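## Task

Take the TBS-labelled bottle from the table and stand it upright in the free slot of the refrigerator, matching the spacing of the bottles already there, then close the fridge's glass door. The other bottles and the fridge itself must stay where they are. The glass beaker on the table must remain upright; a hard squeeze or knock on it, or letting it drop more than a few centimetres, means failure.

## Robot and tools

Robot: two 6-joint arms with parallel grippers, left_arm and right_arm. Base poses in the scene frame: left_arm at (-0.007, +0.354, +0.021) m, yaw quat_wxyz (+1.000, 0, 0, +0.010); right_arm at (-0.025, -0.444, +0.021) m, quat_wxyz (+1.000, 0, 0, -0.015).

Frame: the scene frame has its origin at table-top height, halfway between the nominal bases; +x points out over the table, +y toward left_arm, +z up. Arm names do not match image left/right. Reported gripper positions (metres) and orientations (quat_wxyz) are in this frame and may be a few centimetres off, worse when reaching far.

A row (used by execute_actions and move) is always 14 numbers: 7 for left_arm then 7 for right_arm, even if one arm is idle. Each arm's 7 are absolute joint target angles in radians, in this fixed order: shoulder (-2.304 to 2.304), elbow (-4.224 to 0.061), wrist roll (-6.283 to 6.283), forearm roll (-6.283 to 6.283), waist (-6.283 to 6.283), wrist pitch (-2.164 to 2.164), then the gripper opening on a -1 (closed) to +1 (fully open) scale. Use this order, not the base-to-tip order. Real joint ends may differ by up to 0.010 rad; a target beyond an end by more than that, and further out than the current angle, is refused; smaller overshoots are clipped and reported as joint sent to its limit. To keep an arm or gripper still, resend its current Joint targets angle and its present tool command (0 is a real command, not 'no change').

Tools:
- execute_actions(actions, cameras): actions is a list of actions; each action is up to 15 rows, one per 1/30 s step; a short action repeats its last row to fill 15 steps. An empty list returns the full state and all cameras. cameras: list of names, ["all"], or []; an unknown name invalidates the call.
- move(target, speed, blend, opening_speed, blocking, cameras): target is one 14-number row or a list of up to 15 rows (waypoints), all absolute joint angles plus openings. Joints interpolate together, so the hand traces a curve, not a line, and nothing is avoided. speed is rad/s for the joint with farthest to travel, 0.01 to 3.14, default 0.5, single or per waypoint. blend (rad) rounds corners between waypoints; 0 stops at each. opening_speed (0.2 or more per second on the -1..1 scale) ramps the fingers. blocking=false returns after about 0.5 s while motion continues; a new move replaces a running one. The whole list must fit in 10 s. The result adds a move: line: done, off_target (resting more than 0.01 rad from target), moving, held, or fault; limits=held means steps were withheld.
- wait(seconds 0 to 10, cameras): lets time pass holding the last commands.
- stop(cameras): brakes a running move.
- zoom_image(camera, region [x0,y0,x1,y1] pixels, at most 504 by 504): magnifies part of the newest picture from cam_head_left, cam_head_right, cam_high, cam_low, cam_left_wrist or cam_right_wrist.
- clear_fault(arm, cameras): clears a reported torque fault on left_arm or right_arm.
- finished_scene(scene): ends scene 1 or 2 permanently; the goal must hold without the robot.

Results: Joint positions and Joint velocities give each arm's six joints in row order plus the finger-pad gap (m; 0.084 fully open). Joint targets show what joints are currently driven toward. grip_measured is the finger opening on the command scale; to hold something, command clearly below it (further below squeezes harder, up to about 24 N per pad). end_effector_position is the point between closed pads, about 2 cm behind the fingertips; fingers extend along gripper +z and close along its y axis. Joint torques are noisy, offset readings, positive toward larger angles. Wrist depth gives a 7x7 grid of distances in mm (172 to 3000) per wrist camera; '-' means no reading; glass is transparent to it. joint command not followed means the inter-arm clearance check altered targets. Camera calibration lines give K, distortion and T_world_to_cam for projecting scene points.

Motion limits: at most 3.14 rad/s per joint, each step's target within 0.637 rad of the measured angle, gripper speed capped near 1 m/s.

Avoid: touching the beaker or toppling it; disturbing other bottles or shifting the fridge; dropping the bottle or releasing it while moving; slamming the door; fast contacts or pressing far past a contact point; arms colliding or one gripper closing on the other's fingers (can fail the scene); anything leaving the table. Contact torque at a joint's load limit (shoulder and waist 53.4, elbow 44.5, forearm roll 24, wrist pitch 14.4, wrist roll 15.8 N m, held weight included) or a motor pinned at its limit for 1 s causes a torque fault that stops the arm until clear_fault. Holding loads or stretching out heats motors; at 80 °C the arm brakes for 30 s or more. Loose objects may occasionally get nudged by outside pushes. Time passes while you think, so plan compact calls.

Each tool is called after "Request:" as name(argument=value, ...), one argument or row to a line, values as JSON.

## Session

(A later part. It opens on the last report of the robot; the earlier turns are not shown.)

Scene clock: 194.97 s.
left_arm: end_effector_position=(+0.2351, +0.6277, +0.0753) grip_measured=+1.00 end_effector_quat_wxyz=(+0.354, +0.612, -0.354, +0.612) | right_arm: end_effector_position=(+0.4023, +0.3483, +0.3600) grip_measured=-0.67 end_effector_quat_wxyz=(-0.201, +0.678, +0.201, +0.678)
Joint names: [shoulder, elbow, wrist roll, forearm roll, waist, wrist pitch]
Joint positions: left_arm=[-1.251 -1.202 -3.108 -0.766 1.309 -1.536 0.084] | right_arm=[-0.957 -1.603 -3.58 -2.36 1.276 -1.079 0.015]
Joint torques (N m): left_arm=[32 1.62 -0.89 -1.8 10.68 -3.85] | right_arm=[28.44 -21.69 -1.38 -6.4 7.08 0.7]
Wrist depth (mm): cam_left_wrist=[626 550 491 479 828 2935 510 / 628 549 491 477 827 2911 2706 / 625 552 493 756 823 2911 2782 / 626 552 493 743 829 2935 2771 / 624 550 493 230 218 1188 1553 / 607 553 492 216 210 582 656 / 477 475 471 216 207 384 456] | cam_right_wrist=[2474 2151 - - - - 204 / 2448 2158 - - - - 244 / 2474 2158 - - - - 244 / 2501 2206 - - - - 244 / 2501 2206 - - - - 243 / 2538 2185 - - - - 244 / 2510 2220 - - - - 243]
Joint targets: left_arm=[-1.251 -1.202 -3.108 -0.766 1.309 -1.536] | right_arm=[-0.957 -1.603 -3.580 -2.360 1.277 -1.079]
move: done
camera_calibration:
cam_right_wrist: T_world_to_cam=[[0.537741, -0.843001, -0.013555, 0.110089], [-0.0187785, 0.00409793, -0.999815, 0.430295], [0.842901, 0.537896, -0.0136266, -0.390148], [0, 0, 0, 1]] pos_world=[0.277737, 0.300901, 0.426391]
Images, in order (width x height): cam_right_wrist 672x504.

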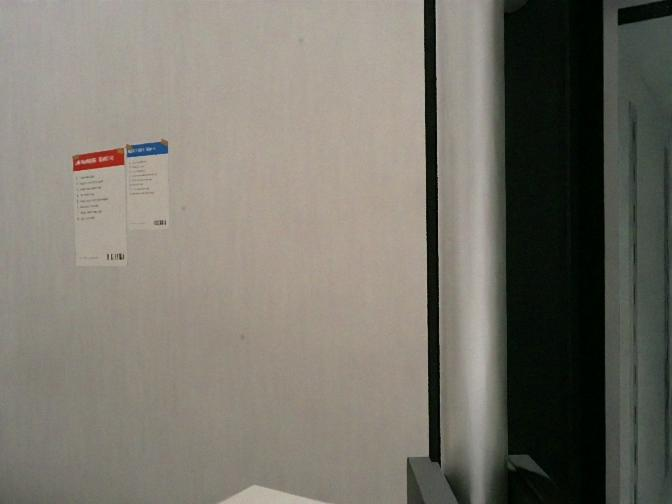

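Request:
move(
  target=[
    [-1.2507,-1.2024,-3.108,-0.7658,1.309,-1.536,1,-0.8385,-1.3849,-3.4497,-2.5183,1.3139,-1.1122,-1],
    [-1.2507,-1.2024,-3.108,-0.7658,1.309,-1.536,1,-0.7274,-1.1835,-3.3405,-2.6765,1.3433,-1.1575,-1],
    [-1.2507,-1.2024,-3.108,-0.7658,1.309,-1.536,1,-0.621,-0.9931,-3.2507,-2.8377,1.3615,-1.2143,-1],
    [-1.2507,-1.2024,-3.108,-0.7658,1.309,-1.536,1,-0.5182,-0.8134,-3.181,-3.0063,1.3639,-1.2781,-1],
  ],
  speed=0.15,
  blend=0.03,
  cameras=["cam_right_wrist","cam_left_wrist"],
)

Scene clock: 204.23 s.
left_arm: end_effector_position=(+0.2351, +0.6277, +0.0753) grip_measured=+1.00 end_effector_quat_wxyz=(+0.354, +0.612, -0.354, +0.612) | right_arm: end_effector_position=(+0.1715, +0.2324, +0.3602) grip_measured=-0.67 end_effector_quat_wxyz=(-0.400, +0.583, +0.400, +0.583)
Joint names: [shoulder, elbow, wrist roll, forearm roll, waist, wrist pitch]
Joint positions: left_arm=[-1.251 -1.202 -3.108 -0.766 1.309 -1.536 0.084] | right_arm=[-0.518 -0.814 -3.181 -3.006 1.364 -1.278 0.015]
Joint torques (N m): left_arm=[32.3 1.7 -0.89 -1.96 10.94 -2.13] | right_arm=[47.8 -11.35 2.02 -0.78 -1.09 -6.61]
Wrist depth (mm): cam_left_wrist=[625 550 504 884 843 2899 414 / 627 548 502 771 828 2948 416 / 626 551 502 884 829 2923 417 / 629 553 501 769 830 2960 417 / 627 553 490 230 218 649 462 / 607 550 492 216 210 578 574 / 477 473 470 216 207 384 459] | cam_right_wrist=[- - - - - - 2080 / 438 501 - - - - 2093 / 334 489 - - - - 2112 / 197 658 - - - - 2087 / 639 657 - - - - 2125 / - 641 - - - - 2132 / 611 - - - - - 1112]
Joint targets: left_arm=[-1.251 -1.202 -3.108 -0.766 1.309 -1.536] | right_arm=[-0.518 -0.813 -3.181 -3.006 1.364 -1.278]
move: done
camera_calibration:
cam_left_wrist: T_world_to_cam=[[-0.858505, -0.512506, -0.0175438, 0.559966], [0.0290987, -0.0145304, -0.999471, 0.143936], [0.51198, -0.858561, 0.0273877, 0.549134], [0, 0, 0, 1]] pos_world=[0.195399, 0.760542, 0.138644]
cam_right_wrist: T_world_to_cam=[[0.930463, -0.366135, -0.0135608, -0.041688], [-0.0174613, -0.00734359, -0.999821, 0.429022], [0.36597, 0.930533, -0.0132261, -0.142823], [0, 0, 0, 1]] pos_world=[0.0985492, 0.120788, 0.426491]
Images, in order (width x height): cam_left_wrist 672x504, cam_right_wrist 672x504.

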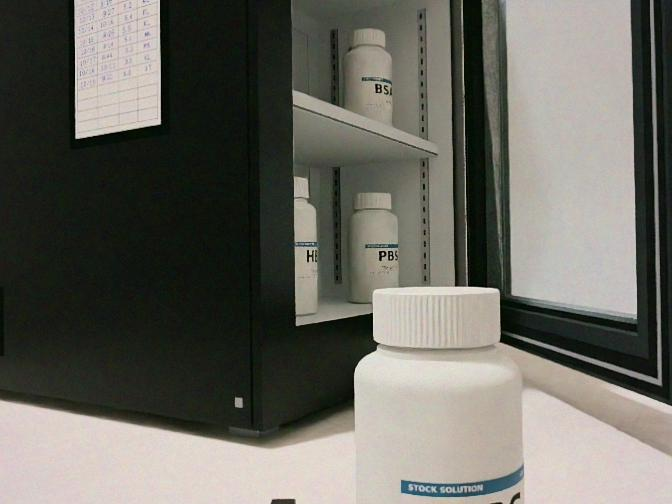

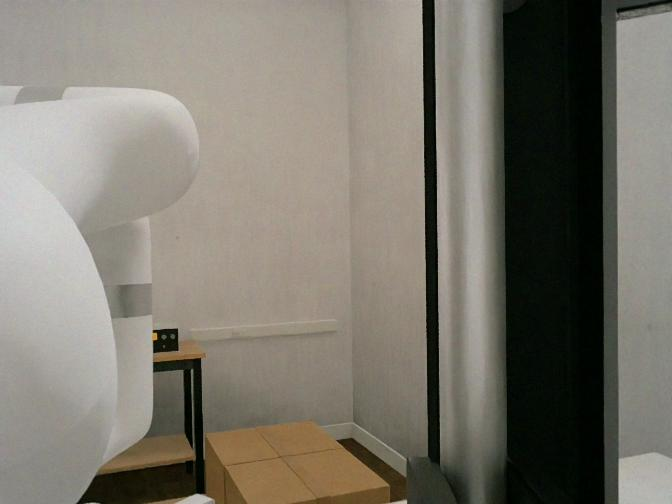

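Request:
move(
  target=[
    [-1.235,-1.13,-3.06,-0.832,1.249,-1.503,1,-0.4186,-0.6451,-3.13,-3.1914,1.3429,-1.3446,-1],
    [-1.2115,-1.013,-2.983,-0.9298,1.154,-1.4511,1,-0.3131,-0.4755,-3.095,-3.4323,1.2789,-1.4151,-1],
    [-1.2115,-1.013,-2.983,-0.9298,1.154,-1.4511,-0.2,-0.3131,-0.4755,-3.095,-3.4323,1.2789,-1.4151,-1],
  ],
  speed=0.15,
  blend=[0.03,0,0],
  opening_speed=1.0,
  cameras=["cam_left_wrist","cam_head_left","cam_head_right"],
)

Scene clock: 215.17 s.
left_arm: end_effector_position=(+0.2810, +0.5377, +0.0752) grip_measured=+0.39 end_effector_quat_wxyz=(+0.354, +0.612, -0.353, +0.612) | right_arm: end_effector_position=(+0.0908, +0.1205, +0.3602) grip_measured=-0.67 end_effector_quat_wxyz=(+0.491, -0.509, -0.491, -0.509)
Joint names: [shoulder, elbow, wrist roll, forearm roll, waist, wrist pitch]
Joint positions: left_arm=[-1.211 -1.013 -2.983 -0.93 1.154 -1.451 0.061] | right_arm=[-0.313 -0.475 -3.095 -3.432 1.279 -1.415 0.015]
Joint torques (N m): left_arm=[51.25 3.4 0.95 -0.81 -9.02 0.67] | right_arm=[38.6 -11.51 1.99 -4.71 3.28 -6.41]
Wrist depth (mm): cam_left_wrist=[474 419 406 679 755 2793 2685 / 475 420 404 586 751 2706 2675 / 476 418 402 782 745 2771 2644 / 476 418 402 654 737 2782 2706 / 474 418 401 657 737 706 578 / 476 418 - - - - 655 / 444 428 - - - - 457] | cam_right_wrist=[- - - - - - - / - - - - - - - / - - 325 - - - - / 335 317 298 - - - - / 326 306 287 - - - - / 327 328 299 - - - - / 324 336 362 - - - -]
Joint targets: left_arm=[-1.212 -1.013 -2.983 -0.930 1.154 -1.451] | right_arm=[-0.313 -0.476 -3.095 -3.432 1.279 -1.415]
move: done
camera_calibration:
cam_left_wrist: T_world_to_cam=[[-0.858441, -0.512623, -0.0172333, 0.553262], [0.0288338, -0.0146849, -0.999476, 0.141361], [0.512102, -0.858488, 0.027387, 0.448288], [0, 0, 0, 1]] pos_world=[0.241298, 0.670541, 0.138544]
Images, in order (width x height): cam_head_left 504x504, cam_head_right 504x504, cam_left_wrist 672x504.

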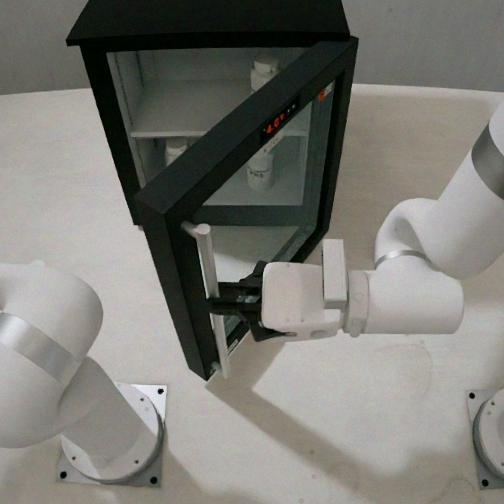

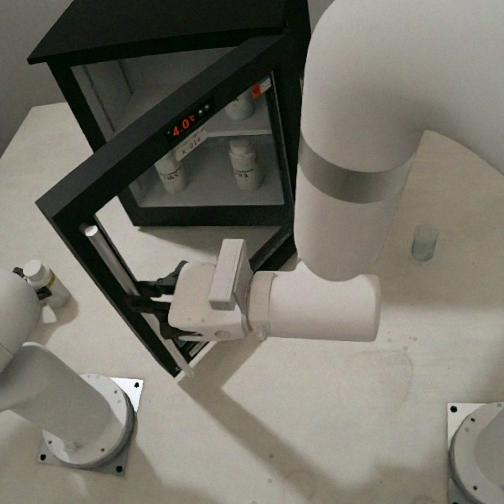

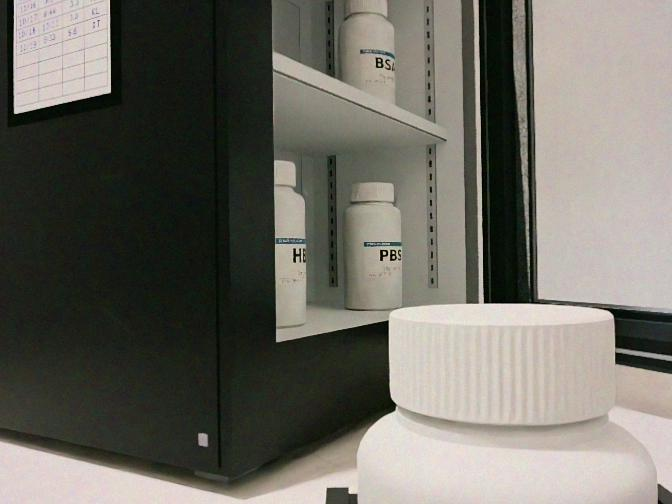

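Request:
move(
  target=[
    [-0.3481,-0.7224,-3.4446,-0.9546,1.154,-1.7942,-0.4,-0.2131,-0.3269,-3.081,-3.7035,1.164,-1.4743,-1],
    [-0.083,-0.3787,-3.4177,-1.2094,0.88,-1.6781,-0.4,-0.1685,-0.2669,-3.079,-3.8688,1.0678,-1.4965,-1],
  ],
  speed=[0.25,0.3],
  blend=0.03,
)

Request:
move(
  target=[
    [0.042,-0.2501,-3.4091,-1.9782,0.08,-1.4522,-0.4,-0.1685,-0.2669,-3.079,-3.8688,1.0678,-1.4965,-1],
    [0.1047,-0.194,-2.8843,-4.186,-0.8697,-1.4174,-0.4,-0.1685,-0.2669,-3.079,-3.8688,1.0678,-1.4965,-1],
  ],
  speed=0.5,
  blend=0.1,
  cameras=["cam_left_wrist","cam_head_left","cam_head_right"],
)

Scene clock: 259.33 s.
left_arm: end_effector_position=(+0.3021, +0.3778, +0.4101) grip_measured=+0.39 end_effector_quat_wxyz=(+0.353, +0.612, -0.353, +0.612) | right_arm: end_effector_position=(+0.0585, +0.0175, +0.3604) grip_measured=-0.67 end_effector_quat_wxyz=(+0.545, -0.449, -0.547, -0.450)
Joint names: [shoulder, elbow, wrist roll, forearm roll, waist, wrist pitch]
Joint positions: left_arm=[-0.083 -0.379 -3.418 -1.209 0.88 -1.678 0.061] | right_arm=[-0.169 -0.267 -3.079 -3.869 1.069 -1.496 0.015]
Joint torques (N m): left_arm=[29.22 -4.61 0.92 -2.38 -9.9 0.21] | right_arm=[34.71 -18.42 1.96 23.13 -45.31 -6.14]
Wrist depth (mm): cam_left_wrist=[1657 1930 2364 2935 2986 2738 2547 / 232 248 298 2749 - 2749 2556 / 254 295 336 412 560 2644 485 / 253 545 619 614 571 554 2510 / 253 539 658 627 - 2595 2519 / 252 539 - - - - 2501 / 251 518 - - - - 2501] | cam_right_wrist=[- - - - - - - / - - - - - - - / - - - - - - - / - - - - - - 549 / - - - - - - - / - - - - - - - / - - - - - - 2431]
Joint targets: left_arm=[-0.083 -0.379 -3.418 -1.209 0.880 -1.678] | right_arm=[-0.168 -0.267 -3.079 -3.869 1.068 -1.497]
move: done

Scene clock: 265.97 s.
left_arm: end_effector_position=(+0.3846, +0.2259, +0.4102) grip_measured=+0.39 end_effector_quat_wxyz=(-0.062, +0.704, +0.062, +0.704) | right_arm: end_effector_position=(+0.0585, +0.0175, +0.3604) grip_measured=-0.67 end_effector_quat_wxyz=(+0.545, -0.449, -0.547, -0.450)
Joint names: [shoulder, elbow, wrist roll, forearm roll, waist, wrist pitch]
Joint positions: left_arm=[0.105 -0.194 -2.884 -4.186 -0.87 -1.417 0.061] | right_arm=[-0.168 -0.267 -3.079 -3.869 1.069 -1.497 0.015]
Joint torques (N m): left_arm=[24.92 -7.92 1.01 -1.8 -10.31 0.24] | right_arm=[35.02 -18.5 1.95 23 -46.6 -6.19]
Wrist depth (mm): cam_left_wrist=[1677 1626 1574 200 195 188 184 / 219 234 235 237 237 231 224 / - 261 255 246 239 232 225 / - 260 269 446 436 426 414 / - 260 268 448 - 428 415 / - 260 267 - - - 416 / - 259 - - - - 413] | cam_right_wrist=[- - - - - - 185 / - - - - - - - / - - - - - - 222 / - - - - - - 223 / - - - - - - 237 / - - - - - - - / - - - - - - 2431]
Joint targets: left_arm=[0.105 -0.194 -2.884 -4.186 -0.870 -1.417] | right_arm=[-0.168 -0.267 -3.079 -3.869 1.068 -1.497]
move: done
camera_calibration:
cam_left_wrist: T_world_to_cam=[[0.188418, -0.981935, -0.017393, 0.191574], [0.023722, 0.0222555, -0.999471, 0.462245], [0.981802, 0.187906, 0.0274868, -0.298727], [0, 0, 0, 1]] pos_world=[0.246229, 0.233958, 0.473544]
Images, in order (width x height): cam_head_left 504x504, cam_head_right 504x504, cam_left_wrist 672x504.

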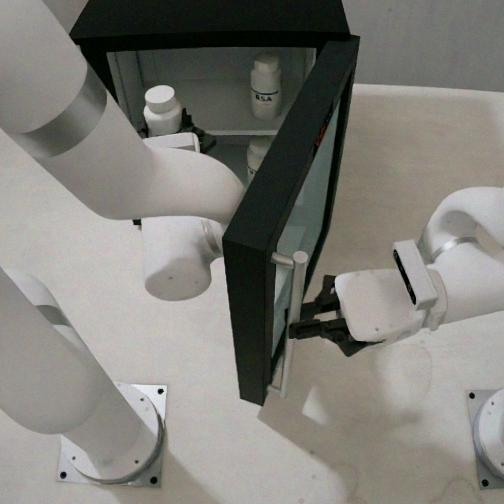

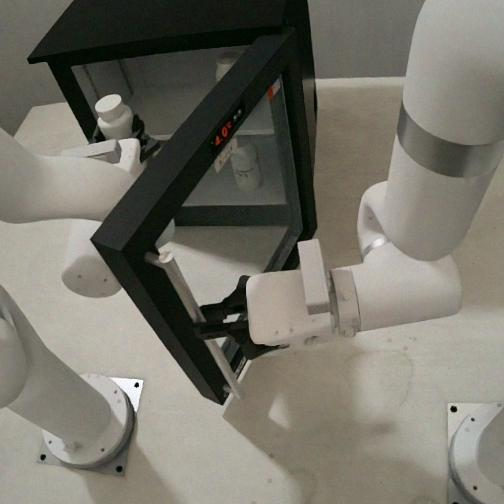

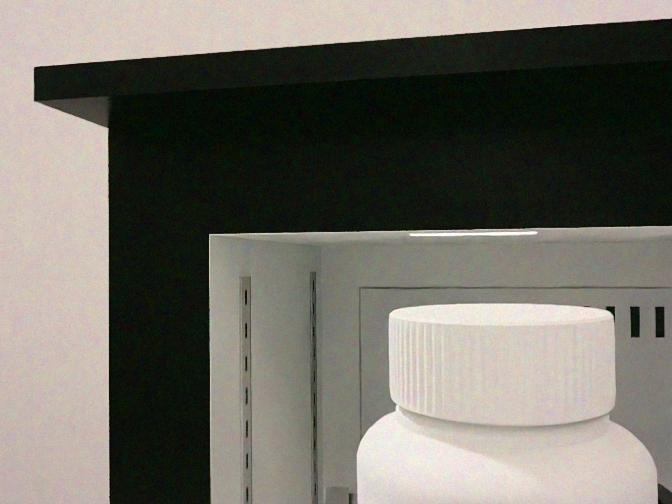

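Request:
move(
  target=[
    [-0.0533,-0.346,-2.9324,-3.9451,-0.6273,-1.3645,-0.4,-0.19,-0.297,-3.08,-3.786,1.116,-1.485,-1],
    [-0.2187,-0.5437,-2.9489,-3.7847,-0.463,-1.3075,-0.4,-0.19,-0.297,-3.08,-3.786,1.116,-1.485,-1],
  ],
  speed=0.25,
  blend=0.05,
  cameras=["cam_left_wrist","cam_head_left","cam_head_right"],
)

Scene clock: 273.90 s.
left_arm: end_effector_position=(+0.5618, +0.2415, +0.4102) grip_measured=+0.39 end_effector_quat_wxyz=(-0.062, +0.704, +0.062, +0.704) | right_arm: end_effector_position=(+0.0621, +0.0352, +0.3607) grip_measured=-0.67 end_effector_quat_wxyz=(+0.537, -0.458, -0.539, -0.460)
Joint names: [shoulder, elbow, wrist roll, forearm roll, waist, wrist pitch]
Joint positions: left_arm=[-0.219 -0.544 -2.949 -3.785 -0.463 -1.308 0.061] | right_arm=[-0.19 -0.297 -3.08 -3.788 1.116 -1.485 0.015]
Joint torques (N m): left_arm=[15.2 -25.12 -0.89 1.92 10.49 0.16] | right_arm=[11.38 -27.44 -1.12 27.86 -24.98 -2.48]
Wrist depth (mm): cam_left_wrist=[- - - - - - - / - - - - - - - / - - - - - - - / - 194 228 271 262 255 247 / - 193 228 272 265 257 248 / - 192 227 - - - 248 / - 192 208 - - - 246] | cam_right_wrist=[- - - - - - - / - - - - - - - / - - - - - - - / - - 380 - - - - / - - 369 - - - - / - - - - - - - / - - - - - - 2414]
Joint targets: left_arm=[-0.219 -0.544 -2.949 -3.785 -0.463 -1.308] | right_arm=[-0.190 -0.297 -3.080 -3.786 1.116 -1.485]
move: done
camera_calibration:
cam_left_wrist: T_world_to_cam=[[0.188127, -0.981991, -0.0173966, 0.173761], [0.0236304, 0.0222334, -0.999474, 0.457741], [0.98186, 0.187617, 0.0273875, -0.475459], [0, 0, 0, 1]] pos_world=[0.423328, 0.249659, 0.473544]
Images, in order (width x height): cam_head_left 504x504, cam_head_right 504x504, cam_left_wrist 672x504.

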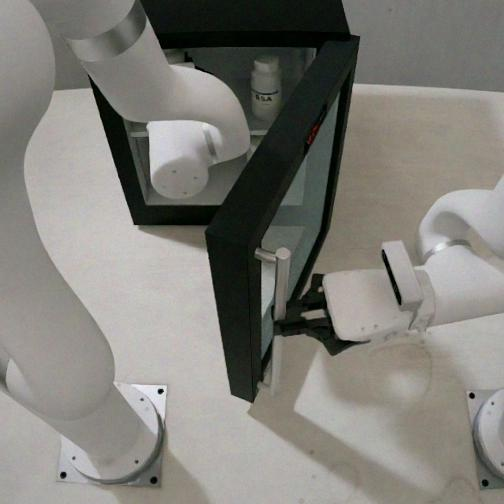

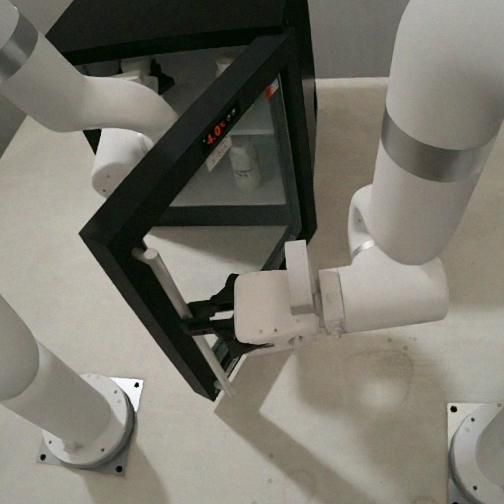

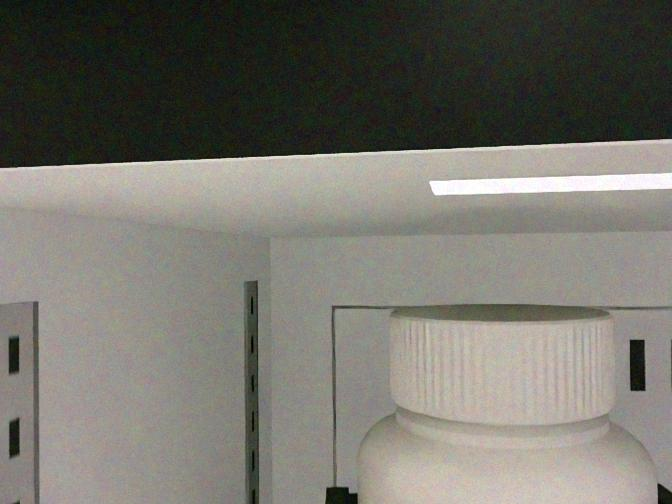

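Request:
move(
  target=[-0.2721,-0.5413,-2.9831,-3.7764,-0.463,-1.3522,-0.4,-0.19,-0.297,-3.08,-3.786,1.116,-1.485,-1],
  speed=0.04,
  cameras=["cam_head_left"],
)

Request:
zoom_image(
  camera="cam_head_left",
  region=[90, 20, 340, 220],
)

Scene clock: 278.73 s.
left_arm: end_effector_position=(+0.5618, +0.2415, +0.3902) grip_measured=+0.39 end_effector_quat_wxyz=(-0.062, +0.704, +0.062, +0.704) | right_arm: end_effector_position=(+0.0621, +0.0352, +0.3607) grip_measured=-0.67 end_effector_quat_wxyz=(+0.537, -0.458, -0.539, -0.460)
Joint names: [shoulder, elbow, wrist roll, forearm roll, waist, wrist pitch]
Joint positions: left_arm=[-0.272 -0.541 -2.983 -3.776 -0.463 -1.352 0.061] | right_arm=[-0.19 -0.297 -3.08 -3.788 1.116 -1.485 0.015]
Joint torques (N m): left_arm=[16.97 -7.85 -0.84 2.31 11.56 -6.95] | right_arm=[12.66 -27.21 -1.06 27.87 -25.69 -3.21]
Wrist depth (mm): cam_left_wrist=[- - - - - - - / - - - - - - - / - 181 213 269 261 253 246 / - 194 248 272 264 256 248 / - 193 228 272 264 256 248 / - 193 227 - - - 248 / - 192 208 - - - 246] | cam_right_wrist=[- - - - - - - / - - - - - - - / - - - - - - - / - - 379 - - - - / - - 369 - - - - / - - - - - - - / - - - - - - 2405]
Joint targets: left_arm=[-0.272 -0.541 -2.983 -3.776 -0.463 -1.352] | right_arm=[-0.190 -0.297 -3.080 -3.786 1.116 -1.485]
move: done
Images, in order (width x height): cam_head_left 504x504.

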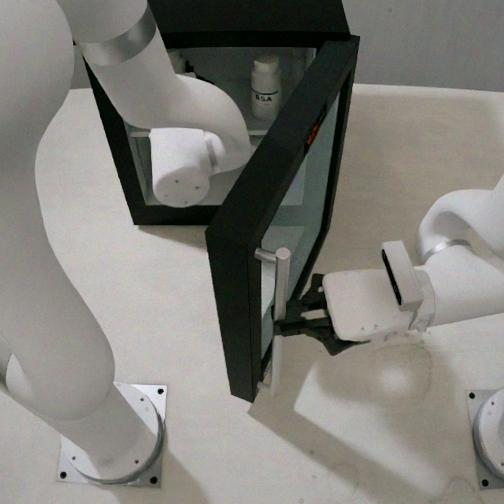

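Scaled by 2.016 from the camera's 504x504 image, which has a finer 720x720 frame.

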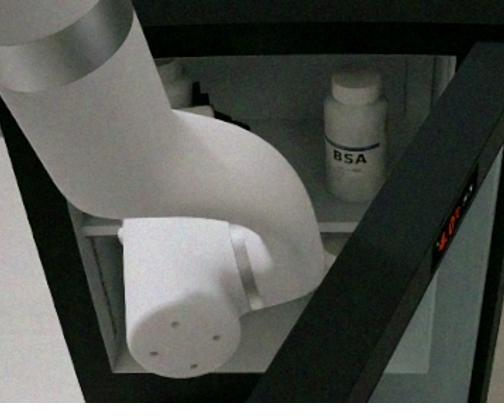

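Request:
move(
  target=[-0.2828,-0.5408,-2.9899,-3.7747,-0.463,-1.3611,-0.4,-0.19,-0.297,-3.08,-3.786,1.116,-1.485,-1],
  speed=0.02,
  cameras=["cam_left_wrist"],
)

Scene clock: 282.40 s.
left_arm: end_effector_position=(+0.5617, +0.2415, +0.3862) grip_measured=+0.39 end_effector_quat_wxyz=(-0.062, +0.704, +0.062, +0.704) | right_arm: end_effector_position=(+0.0621, +0.0352, +0.3607) grip_measured=-0.67 end_effector_quat_wxyz=(+0.537, -0.458, -0.539, -0.460)
Joint names: [shoulder, elbow, wrist roll, forearm roll, waist, wrist pitch]
Joint positions: left_arm=[-0.283 -0.541 -2.99 -3.775 -0.463 -1.361 0.061] | right_arm=[-0.19 -0.297 -3.08 -3.788 1.116 -1.485 0.015]
Joint torques (N m): left_arm=[17.43 -7.67 -0.87 2.1 11.01 -6.94] | right_arm=[11.54 -26.4 -0.77 27.83 -25.76 -3.82]
Wrist depth (mm): cam_left_wrist=[- - - - - - - / - - - - - - - / - 194 229 269 261 253 248 / - 193 248 273 264 256 248 / - 193 228 273 263 256 248 / - 193 227 - - - 248 / - 192 208 - - - 246] | cam_right_wrist=[- - - - - - - / - - - - - - - / - - - - - - - / - - 379 - - - - / - - 368 - - - - / - - - - - - - / - - - - - - 2397]
Joint targets: left_arm=[-0.283 -0.541 -2.990 -3.775 -0.463 -1.361] | right_arm=[-0.190 -0.297 -3.080 -3.786 1.116 -1.485]
move: done
camera_calibration:
cam_left_wrist: T_world_to_cam=[[0.187819, -0.982047, -0.0175355, 0.173671], [0.0235131, 0.0223436, -0.999474, 0.433876], [0.981922, 0.187307, 0.0272875, -0.474628], [0, 0, 0, 1]] pos_world=[0.423227, 0.24976, 0.449644]
Images, in order (width x height): cam_left_wrist 672x504.

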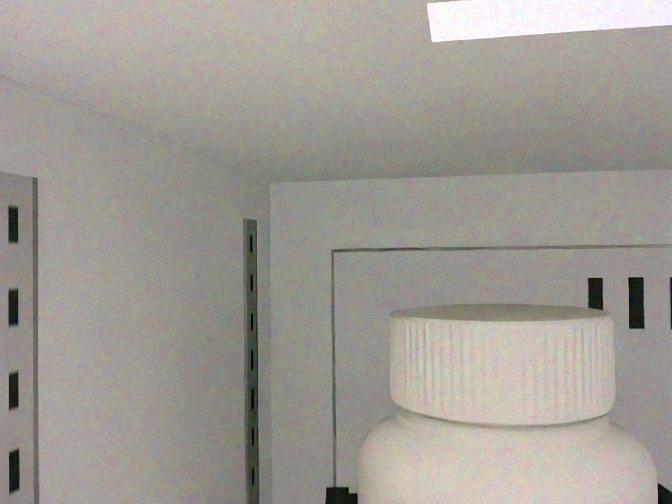

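Request:
move(
  target=[-0.2935,-0.5403,-2.9967,-3.773,-0.463,-1.37,-0.4,-0.19,-0.297,-3.08,-3.786,1.116,-1.485,-1],
  speed=0.02,
)

Request:
move(
  target=[-0.3015,-0.5399,-3.0018,-3.7718,-0.463,-1.3768,-0.4,-0.19,-0.297,-3.08,-3.786,1.116,-1.485,-1],
  speed=0.02,
  cameras=["cam_left_wrist"],
)

Scene clock: 285.47 s.
left_arm: end_effector_position=(+0.5615, +0.2415, +0.3822) grip_measured=+0.39 end_effector_quat_wxyz=(-0.061, +0.704, +0.061, +0.704) | right_arm: end_effector_position=(+0.0621, +0.0352, +0.3607) grip_measured=-0.67 end_effector_quat_wxyz=(+0.537, -0.458, -0.539, -0.460)
Joint names: [shoulder, elbow, wrist roll, forearm roll, waist, wrist pitch]
Joint positions: left_arm=[-0.293 -0.54 -2.997 -3.773 -0.463 -1.37 0.061] | right_arm=[-0.19 -0.297 -3.08 -3.788 1.116 -1.485 0.015]
Joint torques (N m): left_arm=[16.57 -7.68 -0.89 1.99 10.43 -6.98] | right_arm=[11.77 -27.94 -0.69 28.67 -26.69 -4.4]
Wrist depth (mm): cam_left_wrist=[- - - - - - - / - - 187 188 189 191 192 / - 194 229 272 263 255 248 / - 194 249 273 264 256 249 / - 193 228 273 264 256 248 / - 193 227 - - - 248 / - 192 208 - - - 246] | cam_right_wrist=[- - - - - - - / - - - - - - - / - - - - - - - / - - 379 - - - - / - - 369 - - - - / - - - - - - - / - - - - - - 2389]
Joint targets: left_arm=[-0.293 -0.540 -2.997 -3.773 -0.463 -1.370] | right_arm=[-0.190 -0.297 -3.080 -3.786 1.116 -1.485]
move: done

Scene clock: 286.20 s.
left_arm: end_effector_position=(+0.5614, +0.2416, +0.3792) grip_measured=+0.39 end_effector_quat_wxyz=(-0.061, +0.704, +0.061, +0.704) | right_arm: end_effector_position=(+0.0621, +0.0352, +0.3607) grip_measured=-0.67 end_effector_quat_wxyz=(+0.537, -0.458, -0.539, -0.460)
Joint names: [shoulder, elbow, wrist roll, forearm roll, waist, wrist pitch]
Joint positions: left_arm=[-0.301 -0.54 -3.002 -3.772 -0.463 -1.377 0.061] | right_arm=[-0.19 -0.297 -3.08 -3.788 1.116 -1.485 0.015]
Joint torques (N m): left_arm=[16.43 -7.59 -0.83 2.15 10.84 -7.04] | right_arm=[12.17 -27.47 -0.72 27.95 -25.14 -4.47]
Wrist depth (mm): cam_left_wrist=[- - - - - - - / - - 201 202 177 205 206 / - 194 238 271 263 255 248 / - 194 249 272 264 256 249 / - 193 228 272 264 256 249 / - 192 227 - - - 248 / - 192 208 - - - 246] | cam_right_wrist=[- - - - - - - / - - - - - - - / - - - - - - - / - - 379 - - - - / - - 370 - - - - / - - - - - - - / - - - - - - 2414]
Joint targets: left_arm=[-0.301 -0.540 -3.002 -3.772 -0.463 -1.377] | right_arm=[-0.190 -0.297 -3.080 -3.786 1.116 -1.485]
move: done
camera_calibration:
cam_left_wrist: T_world_to_cam=[[0.18722, -0.982161, -0.0175425, 0.173988], [0.0234274, 0.0223175, -0.999476, 0.426829], [0.982039, 0.186711, 0.0271877, -0.474013], [0, 0, 0, 1]] pos_world=[0.422926, 0.249862, 0.442545]
Images, in order (width x height): cam_left_wrist 672x504.

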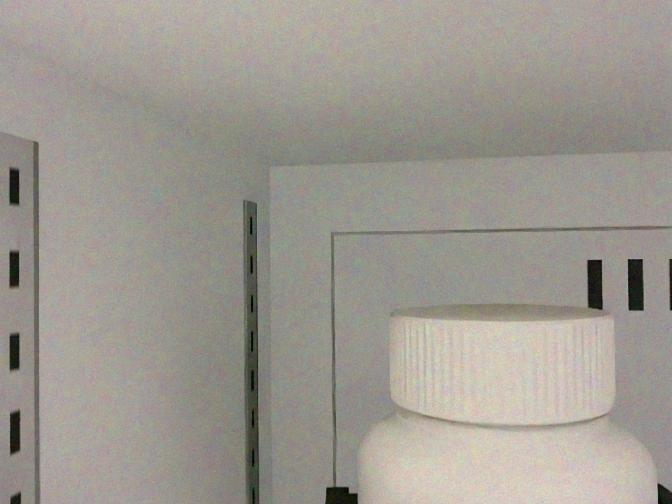

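Request:
move(
  target=[-0.3122,-0.5394,-3.0086,-3.7701,-0.463,-1.3858,-0.4,-0.19,-0.297,-3.08,-3.786,1.116,-1.485,-1],
  speed=0.02,
)

Request:
move(
  target=[-0.3202,-0.539,-3.0137,-3.7688,-0.463,-1.3925,-0.4,-0.19,-0.297,-3.08,-3.786,1.116,-1.485,-1],
  speed=0.02,
  cameras=["cam_left_wrist","cam_head_left"],
)

Request:
zoom_image(
  camera="cam_head_left",
  region=[90, 20, 340, 220],
)

Scene clock: 289.73 s.
left_arm: end_effector_position=(+0.5611, +0.2416, +0.3752) grip_measured=+0.39 end_effector_quat_wxyz=(-0.061, +0.704, +0.061, +0.704) | right_arm: end_effector_position=(+0.0621, +0.0352, +0.3607) grip_measured=-0.67 end_effector_quat_wxyz=(+0.537, -0.458, -0.539, -0.460)
Joint names: [shoulder, elbow, wrist roll, forearm roll, waist, wrist pitch]
Joint positions: left_arm=[-0.312 -0.539 -3.008 -3.77 -0.463 -1.386 0.061] | right_arm=[-0.19 -0.297 -3.08 -3.788 1.116 -1.485 0.015]
Joint torques (N m): left_arm=[18.17 -7.27 -0.92 2.01 9.92 -7] | right_arm=[13.69 -27.19 -0.51 27.65 -25.04 -5.29]
Wrist depth (mm): cam_left_wrist=[- - - - - - - / - 191 211 222 223 195 196 / - 194 250 272 264 257 250 / - 193 249 273 264 257 249 / - 193 228 273 264 257 249 / - 193 227 - - - 249 / - 192 208 - - - 246] | cam_right_wrist=[- - - - - - - / - - - - - - - / - - - - - - - / - - 379 - - - - / - - 369 - - - - / - - - - - - - / - - - - - - 2389]
Joint targets: left_arm=[-0.312 -0.539 -3.009 -3.770 -0.463 -1.386] | right_arm=[-0.190 -0.297 -3.080 -3.786 1.116 -1.485]
move: done

Scene clock: 290.47 s.
left_arm: end_effector_position=(+0.5609, +0.2416, +0.3722) grip_measured=+0.39 end_effector_quat_wxyz=(-0.061, +0.705, +0.061, +0.704) | right_arm: end_effector_position=(+0.0621, +0.0352, +0.3607) grip_measured=-0.67 end_effector_quat_wxyz=(+0.537, -0.458, -0.539, -0.460)
Joint names: [shoulder, elbow, wrist roll, forearm roll, waist, wrist pitch]
Joint positions: left_arm=[-0.32 -0.539 -3.014 -3.769 -0.463 -1.392 0.061] | right_arm=[-0.19 -0.297 -3.08 -3.788 1.116 -1.485 0.015]
Joint torques (N m): left_arm=[18.04 -7.18 -0.85 2.23 9.93 -7] | right_arm=[11.82 -27.56 -0.48 28.28 -24.74 -5.1]
Wrist depth (mm): cam_left_wrist=[- - - - - - - / - 181 204 206 206 208 209 / - 194 250 274 266 257 249 / - 194 249 273 265 256 250 / - 193 228 273 265 257 249 / - 193 227 - - - 248 / - 192 208 - - - 247] | cam_right_wrist=[- - - - - - - / - - - - - - - / - - - - - - - / - - 379 - - - - / - - 369 - - - - / - - - - - - - / - - - - - - 2431]
Joint targets: left_arm=[-0.320 -0.539 -3.014 -3.769 -0.463 -1.393] | right_arm=[-0.190 -0.297 -3.080 -3.786 1.116 -1.485]
move: done
camera_calibration:
cam_left_wrist: T_world_to_cam=[[0.186429, -0.982312, -0.0175512, 0.174417], [0.0234442, 0.0223073, -0.999476, 0.419835], [0.982189, 0.18592, 0.0271883, -0.473314], [0, 0, 0, 1]] pos_world=[0.422525, 0.249965, 0.435545]
Images, in order (width x height): cam_head_left 504x504, cam_left_wrist 672x504.

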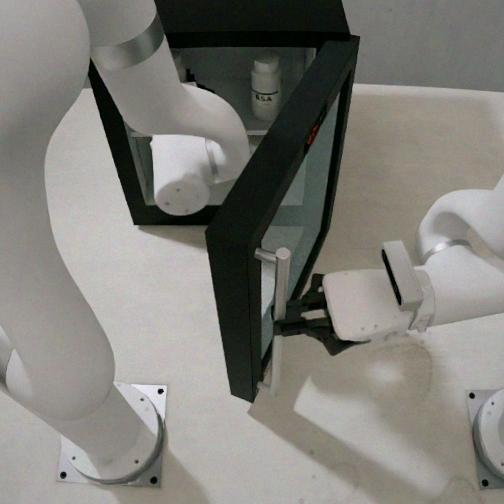

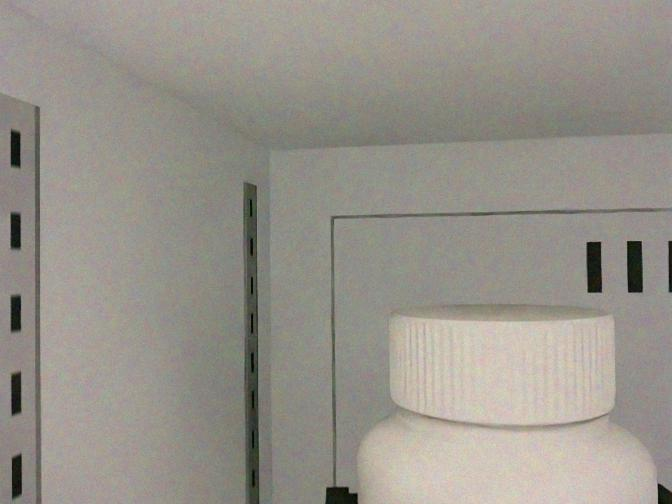

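Scaled by 2.016 from the camera's 504x504 image, which has a finer 720x720 frame.

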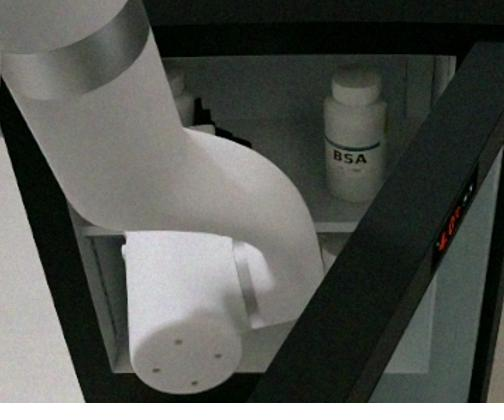

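Request:
move(
  target=[-0.3282,-0.5386,-3.0188,-3.7675,-0.463,-1.3993,-0.4,-0.19,-0.297,-3.08,-3.786,1.116,-1.485,-1],
  speed=0.02,
)

Request:
move(
  target=[-0.3362,-0.5382,-3.0239,-3.7662,-0.463,-1.4061,-0.4,-0.19,-0.297,-3.08,-3.786,1.116,-1.485,-1],
  speed=0.02,
  cameras=["cam_left_wrist"],
)

Scene clock: 294.17 s.
left_arm: end_effector_position=(+0.5607, +0.2416, +0.3692) grip_measured=+0.39 end_effector_quat_wxyz=(-0.061, +0.705, +0.061, +0.704) | right_arm: end_effector_position=(+0.0621, +0.0352, +0.3607) grip_measured=-0.67 end_effector_quat_wxyz=(+0.537, -0.458, -0.539, -0.460)
Joint names: [shoulder, elbow, wrist roll, forearm roll, waist, wrist pitch]
Joint positions: left_arm=[-0.328 -0.539 -3.019 -3.768 -0.463 -1.399 0.061] | right_arm=[-0.19 -0.297 -3.08 -3.788 1.116 -1.485 0.015]
Joint torques (N m): left_arm=[16.44 -6.85 -0.84 2.31 9.59 -6.93] | right_arm=[12.37 -26.73 -0.24 28.29 -24.64 -5.86]
Wrist depth (mm): cam_left_wrist=[- - - - 173 174 174 / - 190 216 218 220 220 222 / - 194 250 274 265 257 250 / - 194 249 273 265 257 249 / - 193 228 273 264 257 249 / - 193 227 - - - 249 / - 192 208 - - - 247] | cam_right_wrist=[- - - - - - - / - - - - - - - / - - - - - - - / - - 379 - - - - / - - 368 - - - - / - - - - - - - / - - - - - - 2397]
Joint targets: left_arm=[-0.328 -0.539 -3.019 -3.768 -0.463 -1.399] | right_arm=[-0.190 -0.297 -3.080 -3.786 1.116 -1.485]
move: done

Scene clock: 294.90 s.
left_arm: end_effector_position=(+0.5605, +0.2416, +0.3662) grip_measured=+0.39 end_effector_quat_wxyz=(-0.061, +0.705, +0.061, +0.704) | right_arm: end_effector_position=(+0.0621, +0.0352, +0.3607) grip_measured=-0.67 end_effector_quat_wxyz=(+0.537, -0.458, -0.539, -0.460)
Joint names: [shoulder, elbow, wrist roll, forearm roll, waist, wrist pitch]
Joint positions: left_arm=[-0.336 -0.538 -3.024 -3.766 -0.463 -1.406 0.061] | right_arm=[-0.19 -0.297 -3.08 -3.788 1.116 -1.485 0.015]
Joint torques (N m): left_arm=[18.45 -6.78 -0.86 1.88 9.72 -6.86] | right_arm=[12.23 -26.98 -0.35 28.23 -24.22 -5.94]
Wrist depth (mm): cam_left_wrist=[- - - 182 183 184 184 / - 195 229 231 232 233 234 / - 194 250 274 265 257 250 / - 194 249 274 265 257 250 / - 193 228 274 265 257 249 / - 193 227 - - - 249 / - 192 208 - - - 247] | cam_right_wrist=[- - - - - - - / - - - - - - - / - - - - - - - / - - 379 - - - - / - - 369 - - - - / - - - - - - - / - - - - - - 2448]
Joint targets: left_arm=[-0.336 -0.538 -3.024 -3.766 -0.463 -1.406] | right_arm=[-0.190 -0.297 -3.080 -3.786 1.116 -1.485]
move: done
camera_calibration:
cam_left_wrist: T_world_to_cam=[[0.185622, -0.982465, -0.0175416, 0.174981], [0.023562, 0.0222969, -0.999474, 0.413896], [0.982339, 0.185111, 0.0272877, -0.472603], [0, 0, 0, 1]] pos_world=[0.422024, 0.250168, 0.429644]
Images, in order (width x height): cam_left_wrist 672x504.

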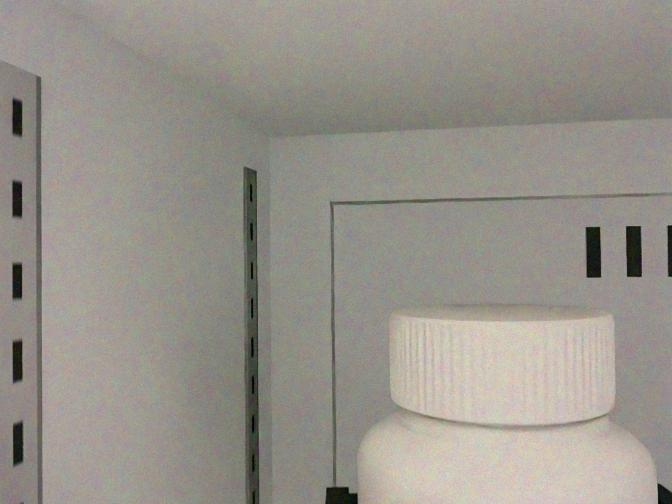

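Request:
execute_actions(
  actions=[],
)

Request:
zoom_image(
  camera="cam_head_left",
  region=[120, 30, 300, 160],
)

Request:
zoom_image(
  camera="cam_head_right",
  region=[60, 30, 260, 180],
)

Scene clock: 299.80 s.
left_arm: end_effector_position=(+0.5605, +0.2416, +0.3662) grip_measured=+0.39 end_effector_quat_wxyz=(-0.061, +0.705, +0.061, +0.704) | right_arm: end_effector_position=(+0.0621, +0.0352, +0.3607) grip_measured=-0.67 end_effector_quat_wxyz=(+0.537, -0.458, -0.539, -0.460)
Joint names: [shoulder, elbow, wrist roll, forearm roll, waist, wrist pitch]
Joint positions: left_arm=[-0.336 -0.538 -3.024 -3.766 -0.463 -1.406 0.061] | right_arm=[-0.19 -0.297 -3.08 -3.788 1.116 -1.485 0.015]
Joint velocities: within noise
Joint torques (N m): left_arm=[17.17 -6.78 -0.86 2.07 9.12 -6.96] | right_arm=[13 -27.2 -0.17 27.84 -26.07 -6.4]
Motor temperatures (°C): left_arm=[26 27 30 24 24 27] | right_arm=[25 29 29 26 25 31]
Wrist depth (mm): cam_left_wrist=[- - - 182 183 184 185 / - 195 229 231 232 234 235 / - 194 250 274 265 257 250 / - 194 249 273 265 257 250 / - 193 228 274 265 256 249 / - 193 228 - - - 249 / - 192 208 - - - 247] | cam_right_wrist=[- - - - - - - / - - - - - - - / - - - - - - - / - - 379 - - - - / - - 369 - - - - / - - - - - - - / - - - - - - 2381]
Joint targets: left_arm=[-0.336 -0.538 -3.024 -3.766 -0.463 -1.406] | right_arm=[-0.190 -0.297 -3.080 -3.786 1.116 -1.485]
Tool commands: left_gripper/opening=-0.4 right_gripper/opening=-1.0
camera_calibration:
cam_left_wrist: T_world_to_cam=[[0.185622, -0.982465, -0.0175416, 0.174979], [0.023562, 0.0222969, -0.999474, 0.413796], [0.982339, 0.185111, 0.0272877, -0.4726], [0, 0, 0, 1]] pos_world=[0.422024, 0.250168, 0.429544]
cam_right_wrist: T_world_to_cam=[[0.988672, 0.14969, -0.0109923, -0.0348171], [-0.00884119, -0.0150286, -0.999848, 0.42595], [-0.149832, 0.988619, -0.0135349, 0.110754], [0, 0, 0, 1]] pos_world=[0.0547831, -0.0978803, 0.427002]

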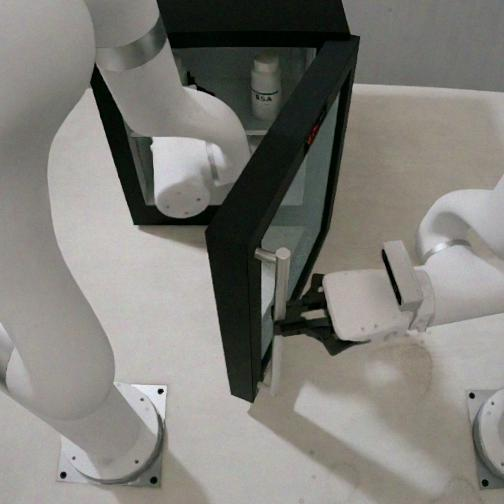

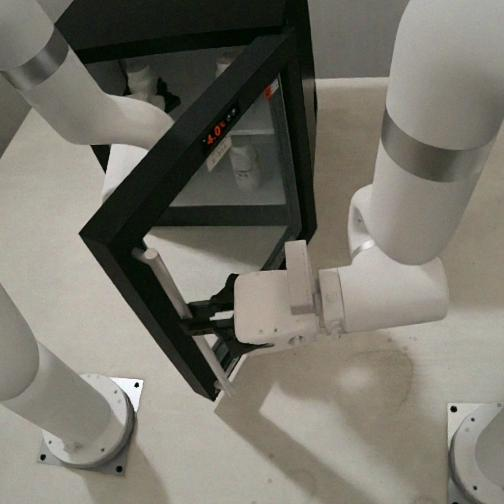

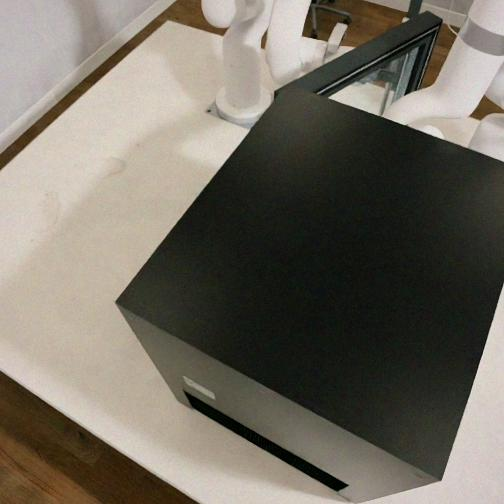

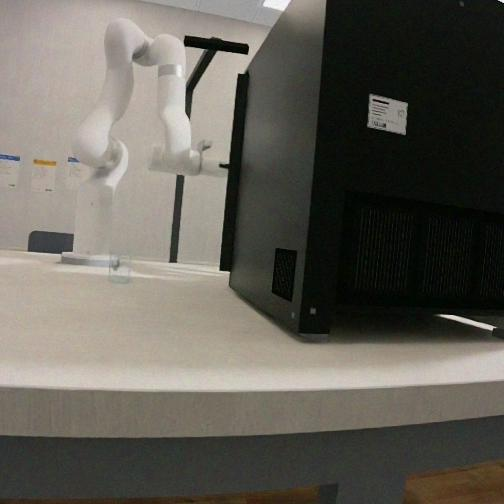

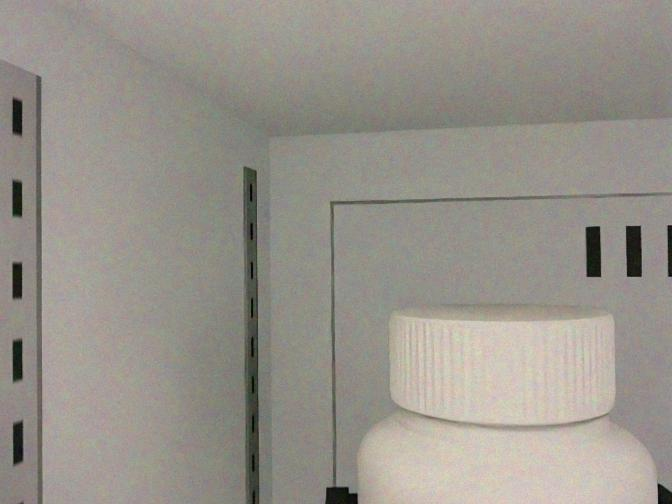

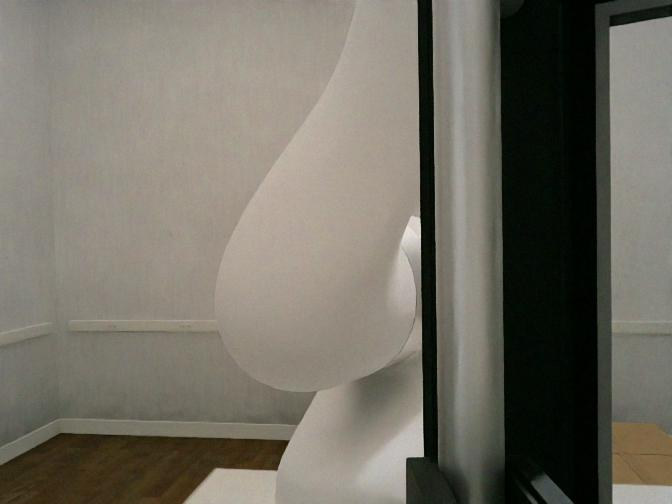

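Scaled by 2.800 from the camera's 504x504 image, which has a finer 720x720 frame.

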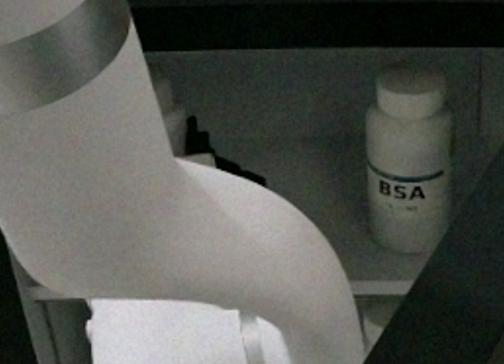

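Scaled by 2.520 from the camera's 504x504 image, which has a finer 720x720 frame.

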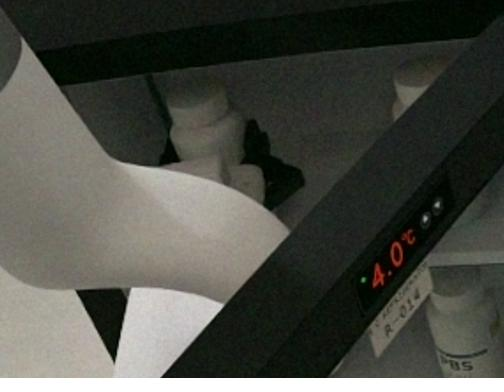

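Request:
move(
  target=[-0.3442,-0.5378,-3.029,-3.7649,-0.463,-1.4129,-0.4,-0.19,-0.297,-3.08,-3.786,1.116,-1.485,-1],
  speed=0.02,
  cameras=["cam_left_wrist"],
)

Request:
move(
  target=[-0.3496,-0.5376,-3.0324,-3.7641,-0.463,-1.4174,-0.4,-0.19,-0.297,-3.08,-3.786,1.116,-1.485,-1],
  speed=0.02,
  cameras=["cam_left_wrist"],
)

Scene clock: 304.57 s.
left_arm: end_effector_position=(+0.5602, +0.2417, +0.3633) grip_measured=+0.39 end_effector_quat_wxyz=(-0.061, +0.704, +0.061, +0.705) | right_arm: end_effector_position=(+0.0621, +0.0352, +0.3607) grip_measured=-0.67 end_effector_quat_wxyz=(+0.537, -0.458, -0.539, -0.460)
Joint names: [shoulder, elbow, wrist roll, forearm roll, waist, wrist pitch]
Joint positions: left_arm=[-0.344 -0.538 -3.029 -3.765 -0.463 -1.413 0.061] | right_arm=[-0.19 -0.297 -3.08 -3.788 1.116 -1.485 0.015]
Joint torques (N m): left_arm=[17.78 -6.37 -0.89 2.1 9.14 -6.48] | right_arm=[13.59 -26.82 -0.05 28.16 -25.83 -6.41]
Wrist depth (mm): cam_left_wrist=[- - 191 173 192 193 194 / - 195 230 243 244 246 248 / - 194 250 274 265 258 250 / - 194 249 273 265 258 250 / - 193 228 274 265 257 250 / - 193 228 - - - 249 / - 192 208 - - - 247] | cam_right_wrist=[- - - - - - - / - - - - - - - / - - - - - - - / - - 378 - - - - / - - 368 - - - - / - - - - - - - / - - - - - - 2381]
Joint targets: left_arm=[-0.344 -0.538 -3.029 -3.765 -0.463 -1.413] | right_arm=[-0.190 -0.297 -3.080 -3.786 1.116 -1.485]
move: done
camera_calibration:
cam_left_wrist: T_world_to_cam=[[0.185122, -0.982561, -0.0174303, 0.175154], [0.0236917, 0.022194, -0.999473, 0.410873], [0.98243, 0.184612, 0.0273871, -0.472281], [0, 0, 0, 1]] pos_world=[0.421824, 0.250169, 0.426644]
Images, in order (width x height): cam_left_wrist 672x504.

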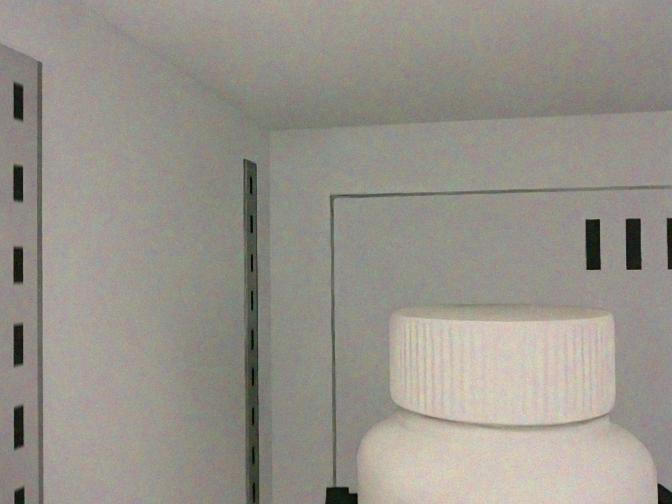

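Scene clock: 305.27 s.
left_arm: end_effector_position=(+0.5601, +0.2416, +0.3619) grip_measured=+0.39 end_effector_quat_wxyz=(-0.060, +0.704, +0.061, +0.705) | right_arm: end_effector_position=(+0.0621, +0.0352, +0.3606) grip_measured=-0.67 end_effector_quat_wxyz=(+0.537, -0.458, -0.539, -0.460)
Joint names: [shoulder, elbow, wrist roll, forearm roll, waist, wrist pitch]
Joint positions: left_arm=[-0.349 -0.538 -3.032 -3.764 -0.463 -1.418 0.061] | right_arm=[-0.19 -0.297 -3.08 -3.788 1.116 -1.485 0.015]
Joint torques (N m): left_arm=[-6.63 4.53 -0.96 0 8.96 8.57] | right_arm=[15.39 -27.16 0.05 27.82 -26.77 -6.25]
Wrist depth (mm): cam_left_wrist=[- - 191 175 193 194 194 / - 195 231 243 244 246 247 / - 194 251 275 266 258 251 / - 194 249 274 265 257 250 / - 194 228 274 265 257 249 / - 193 228 - - - 249 / - 192 209 - - - 247] | cam_right_wrist=[- - - - - - - / - - - - - - - / - - - - - - - / - - 377 - - - - / - - 368 - - - - / - - - - - - - / - - - - - - 2397]
Joint targets: left_arm=[-0.350 -0.538 -3.032 -3.764 -0.463 -1.417] | right_arm=[-0.190 -0.297 -3.080 -3.786 1.116 -1.485]
move: done
camera_calibration:
cam_left_wrist: T_world_to_cam=[[0.184849, -0.98262, -0.016998, 0.175207], [0.0249558, 0.0219838, -0.999447, 0.408781], [0.98245, 0.184323, 0.0285857, -0.472509], [0, 0, 0, 1]] pos_world=[0.421628, 0.250269, 0.42504]
Images, in order (width x height): cam_left_wrist 672x504.

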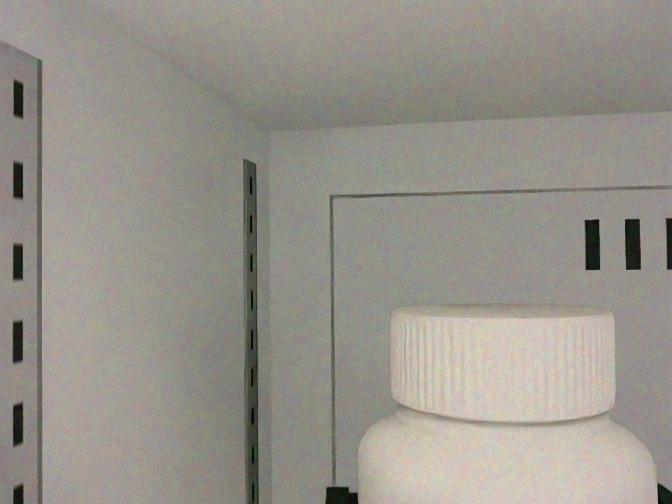

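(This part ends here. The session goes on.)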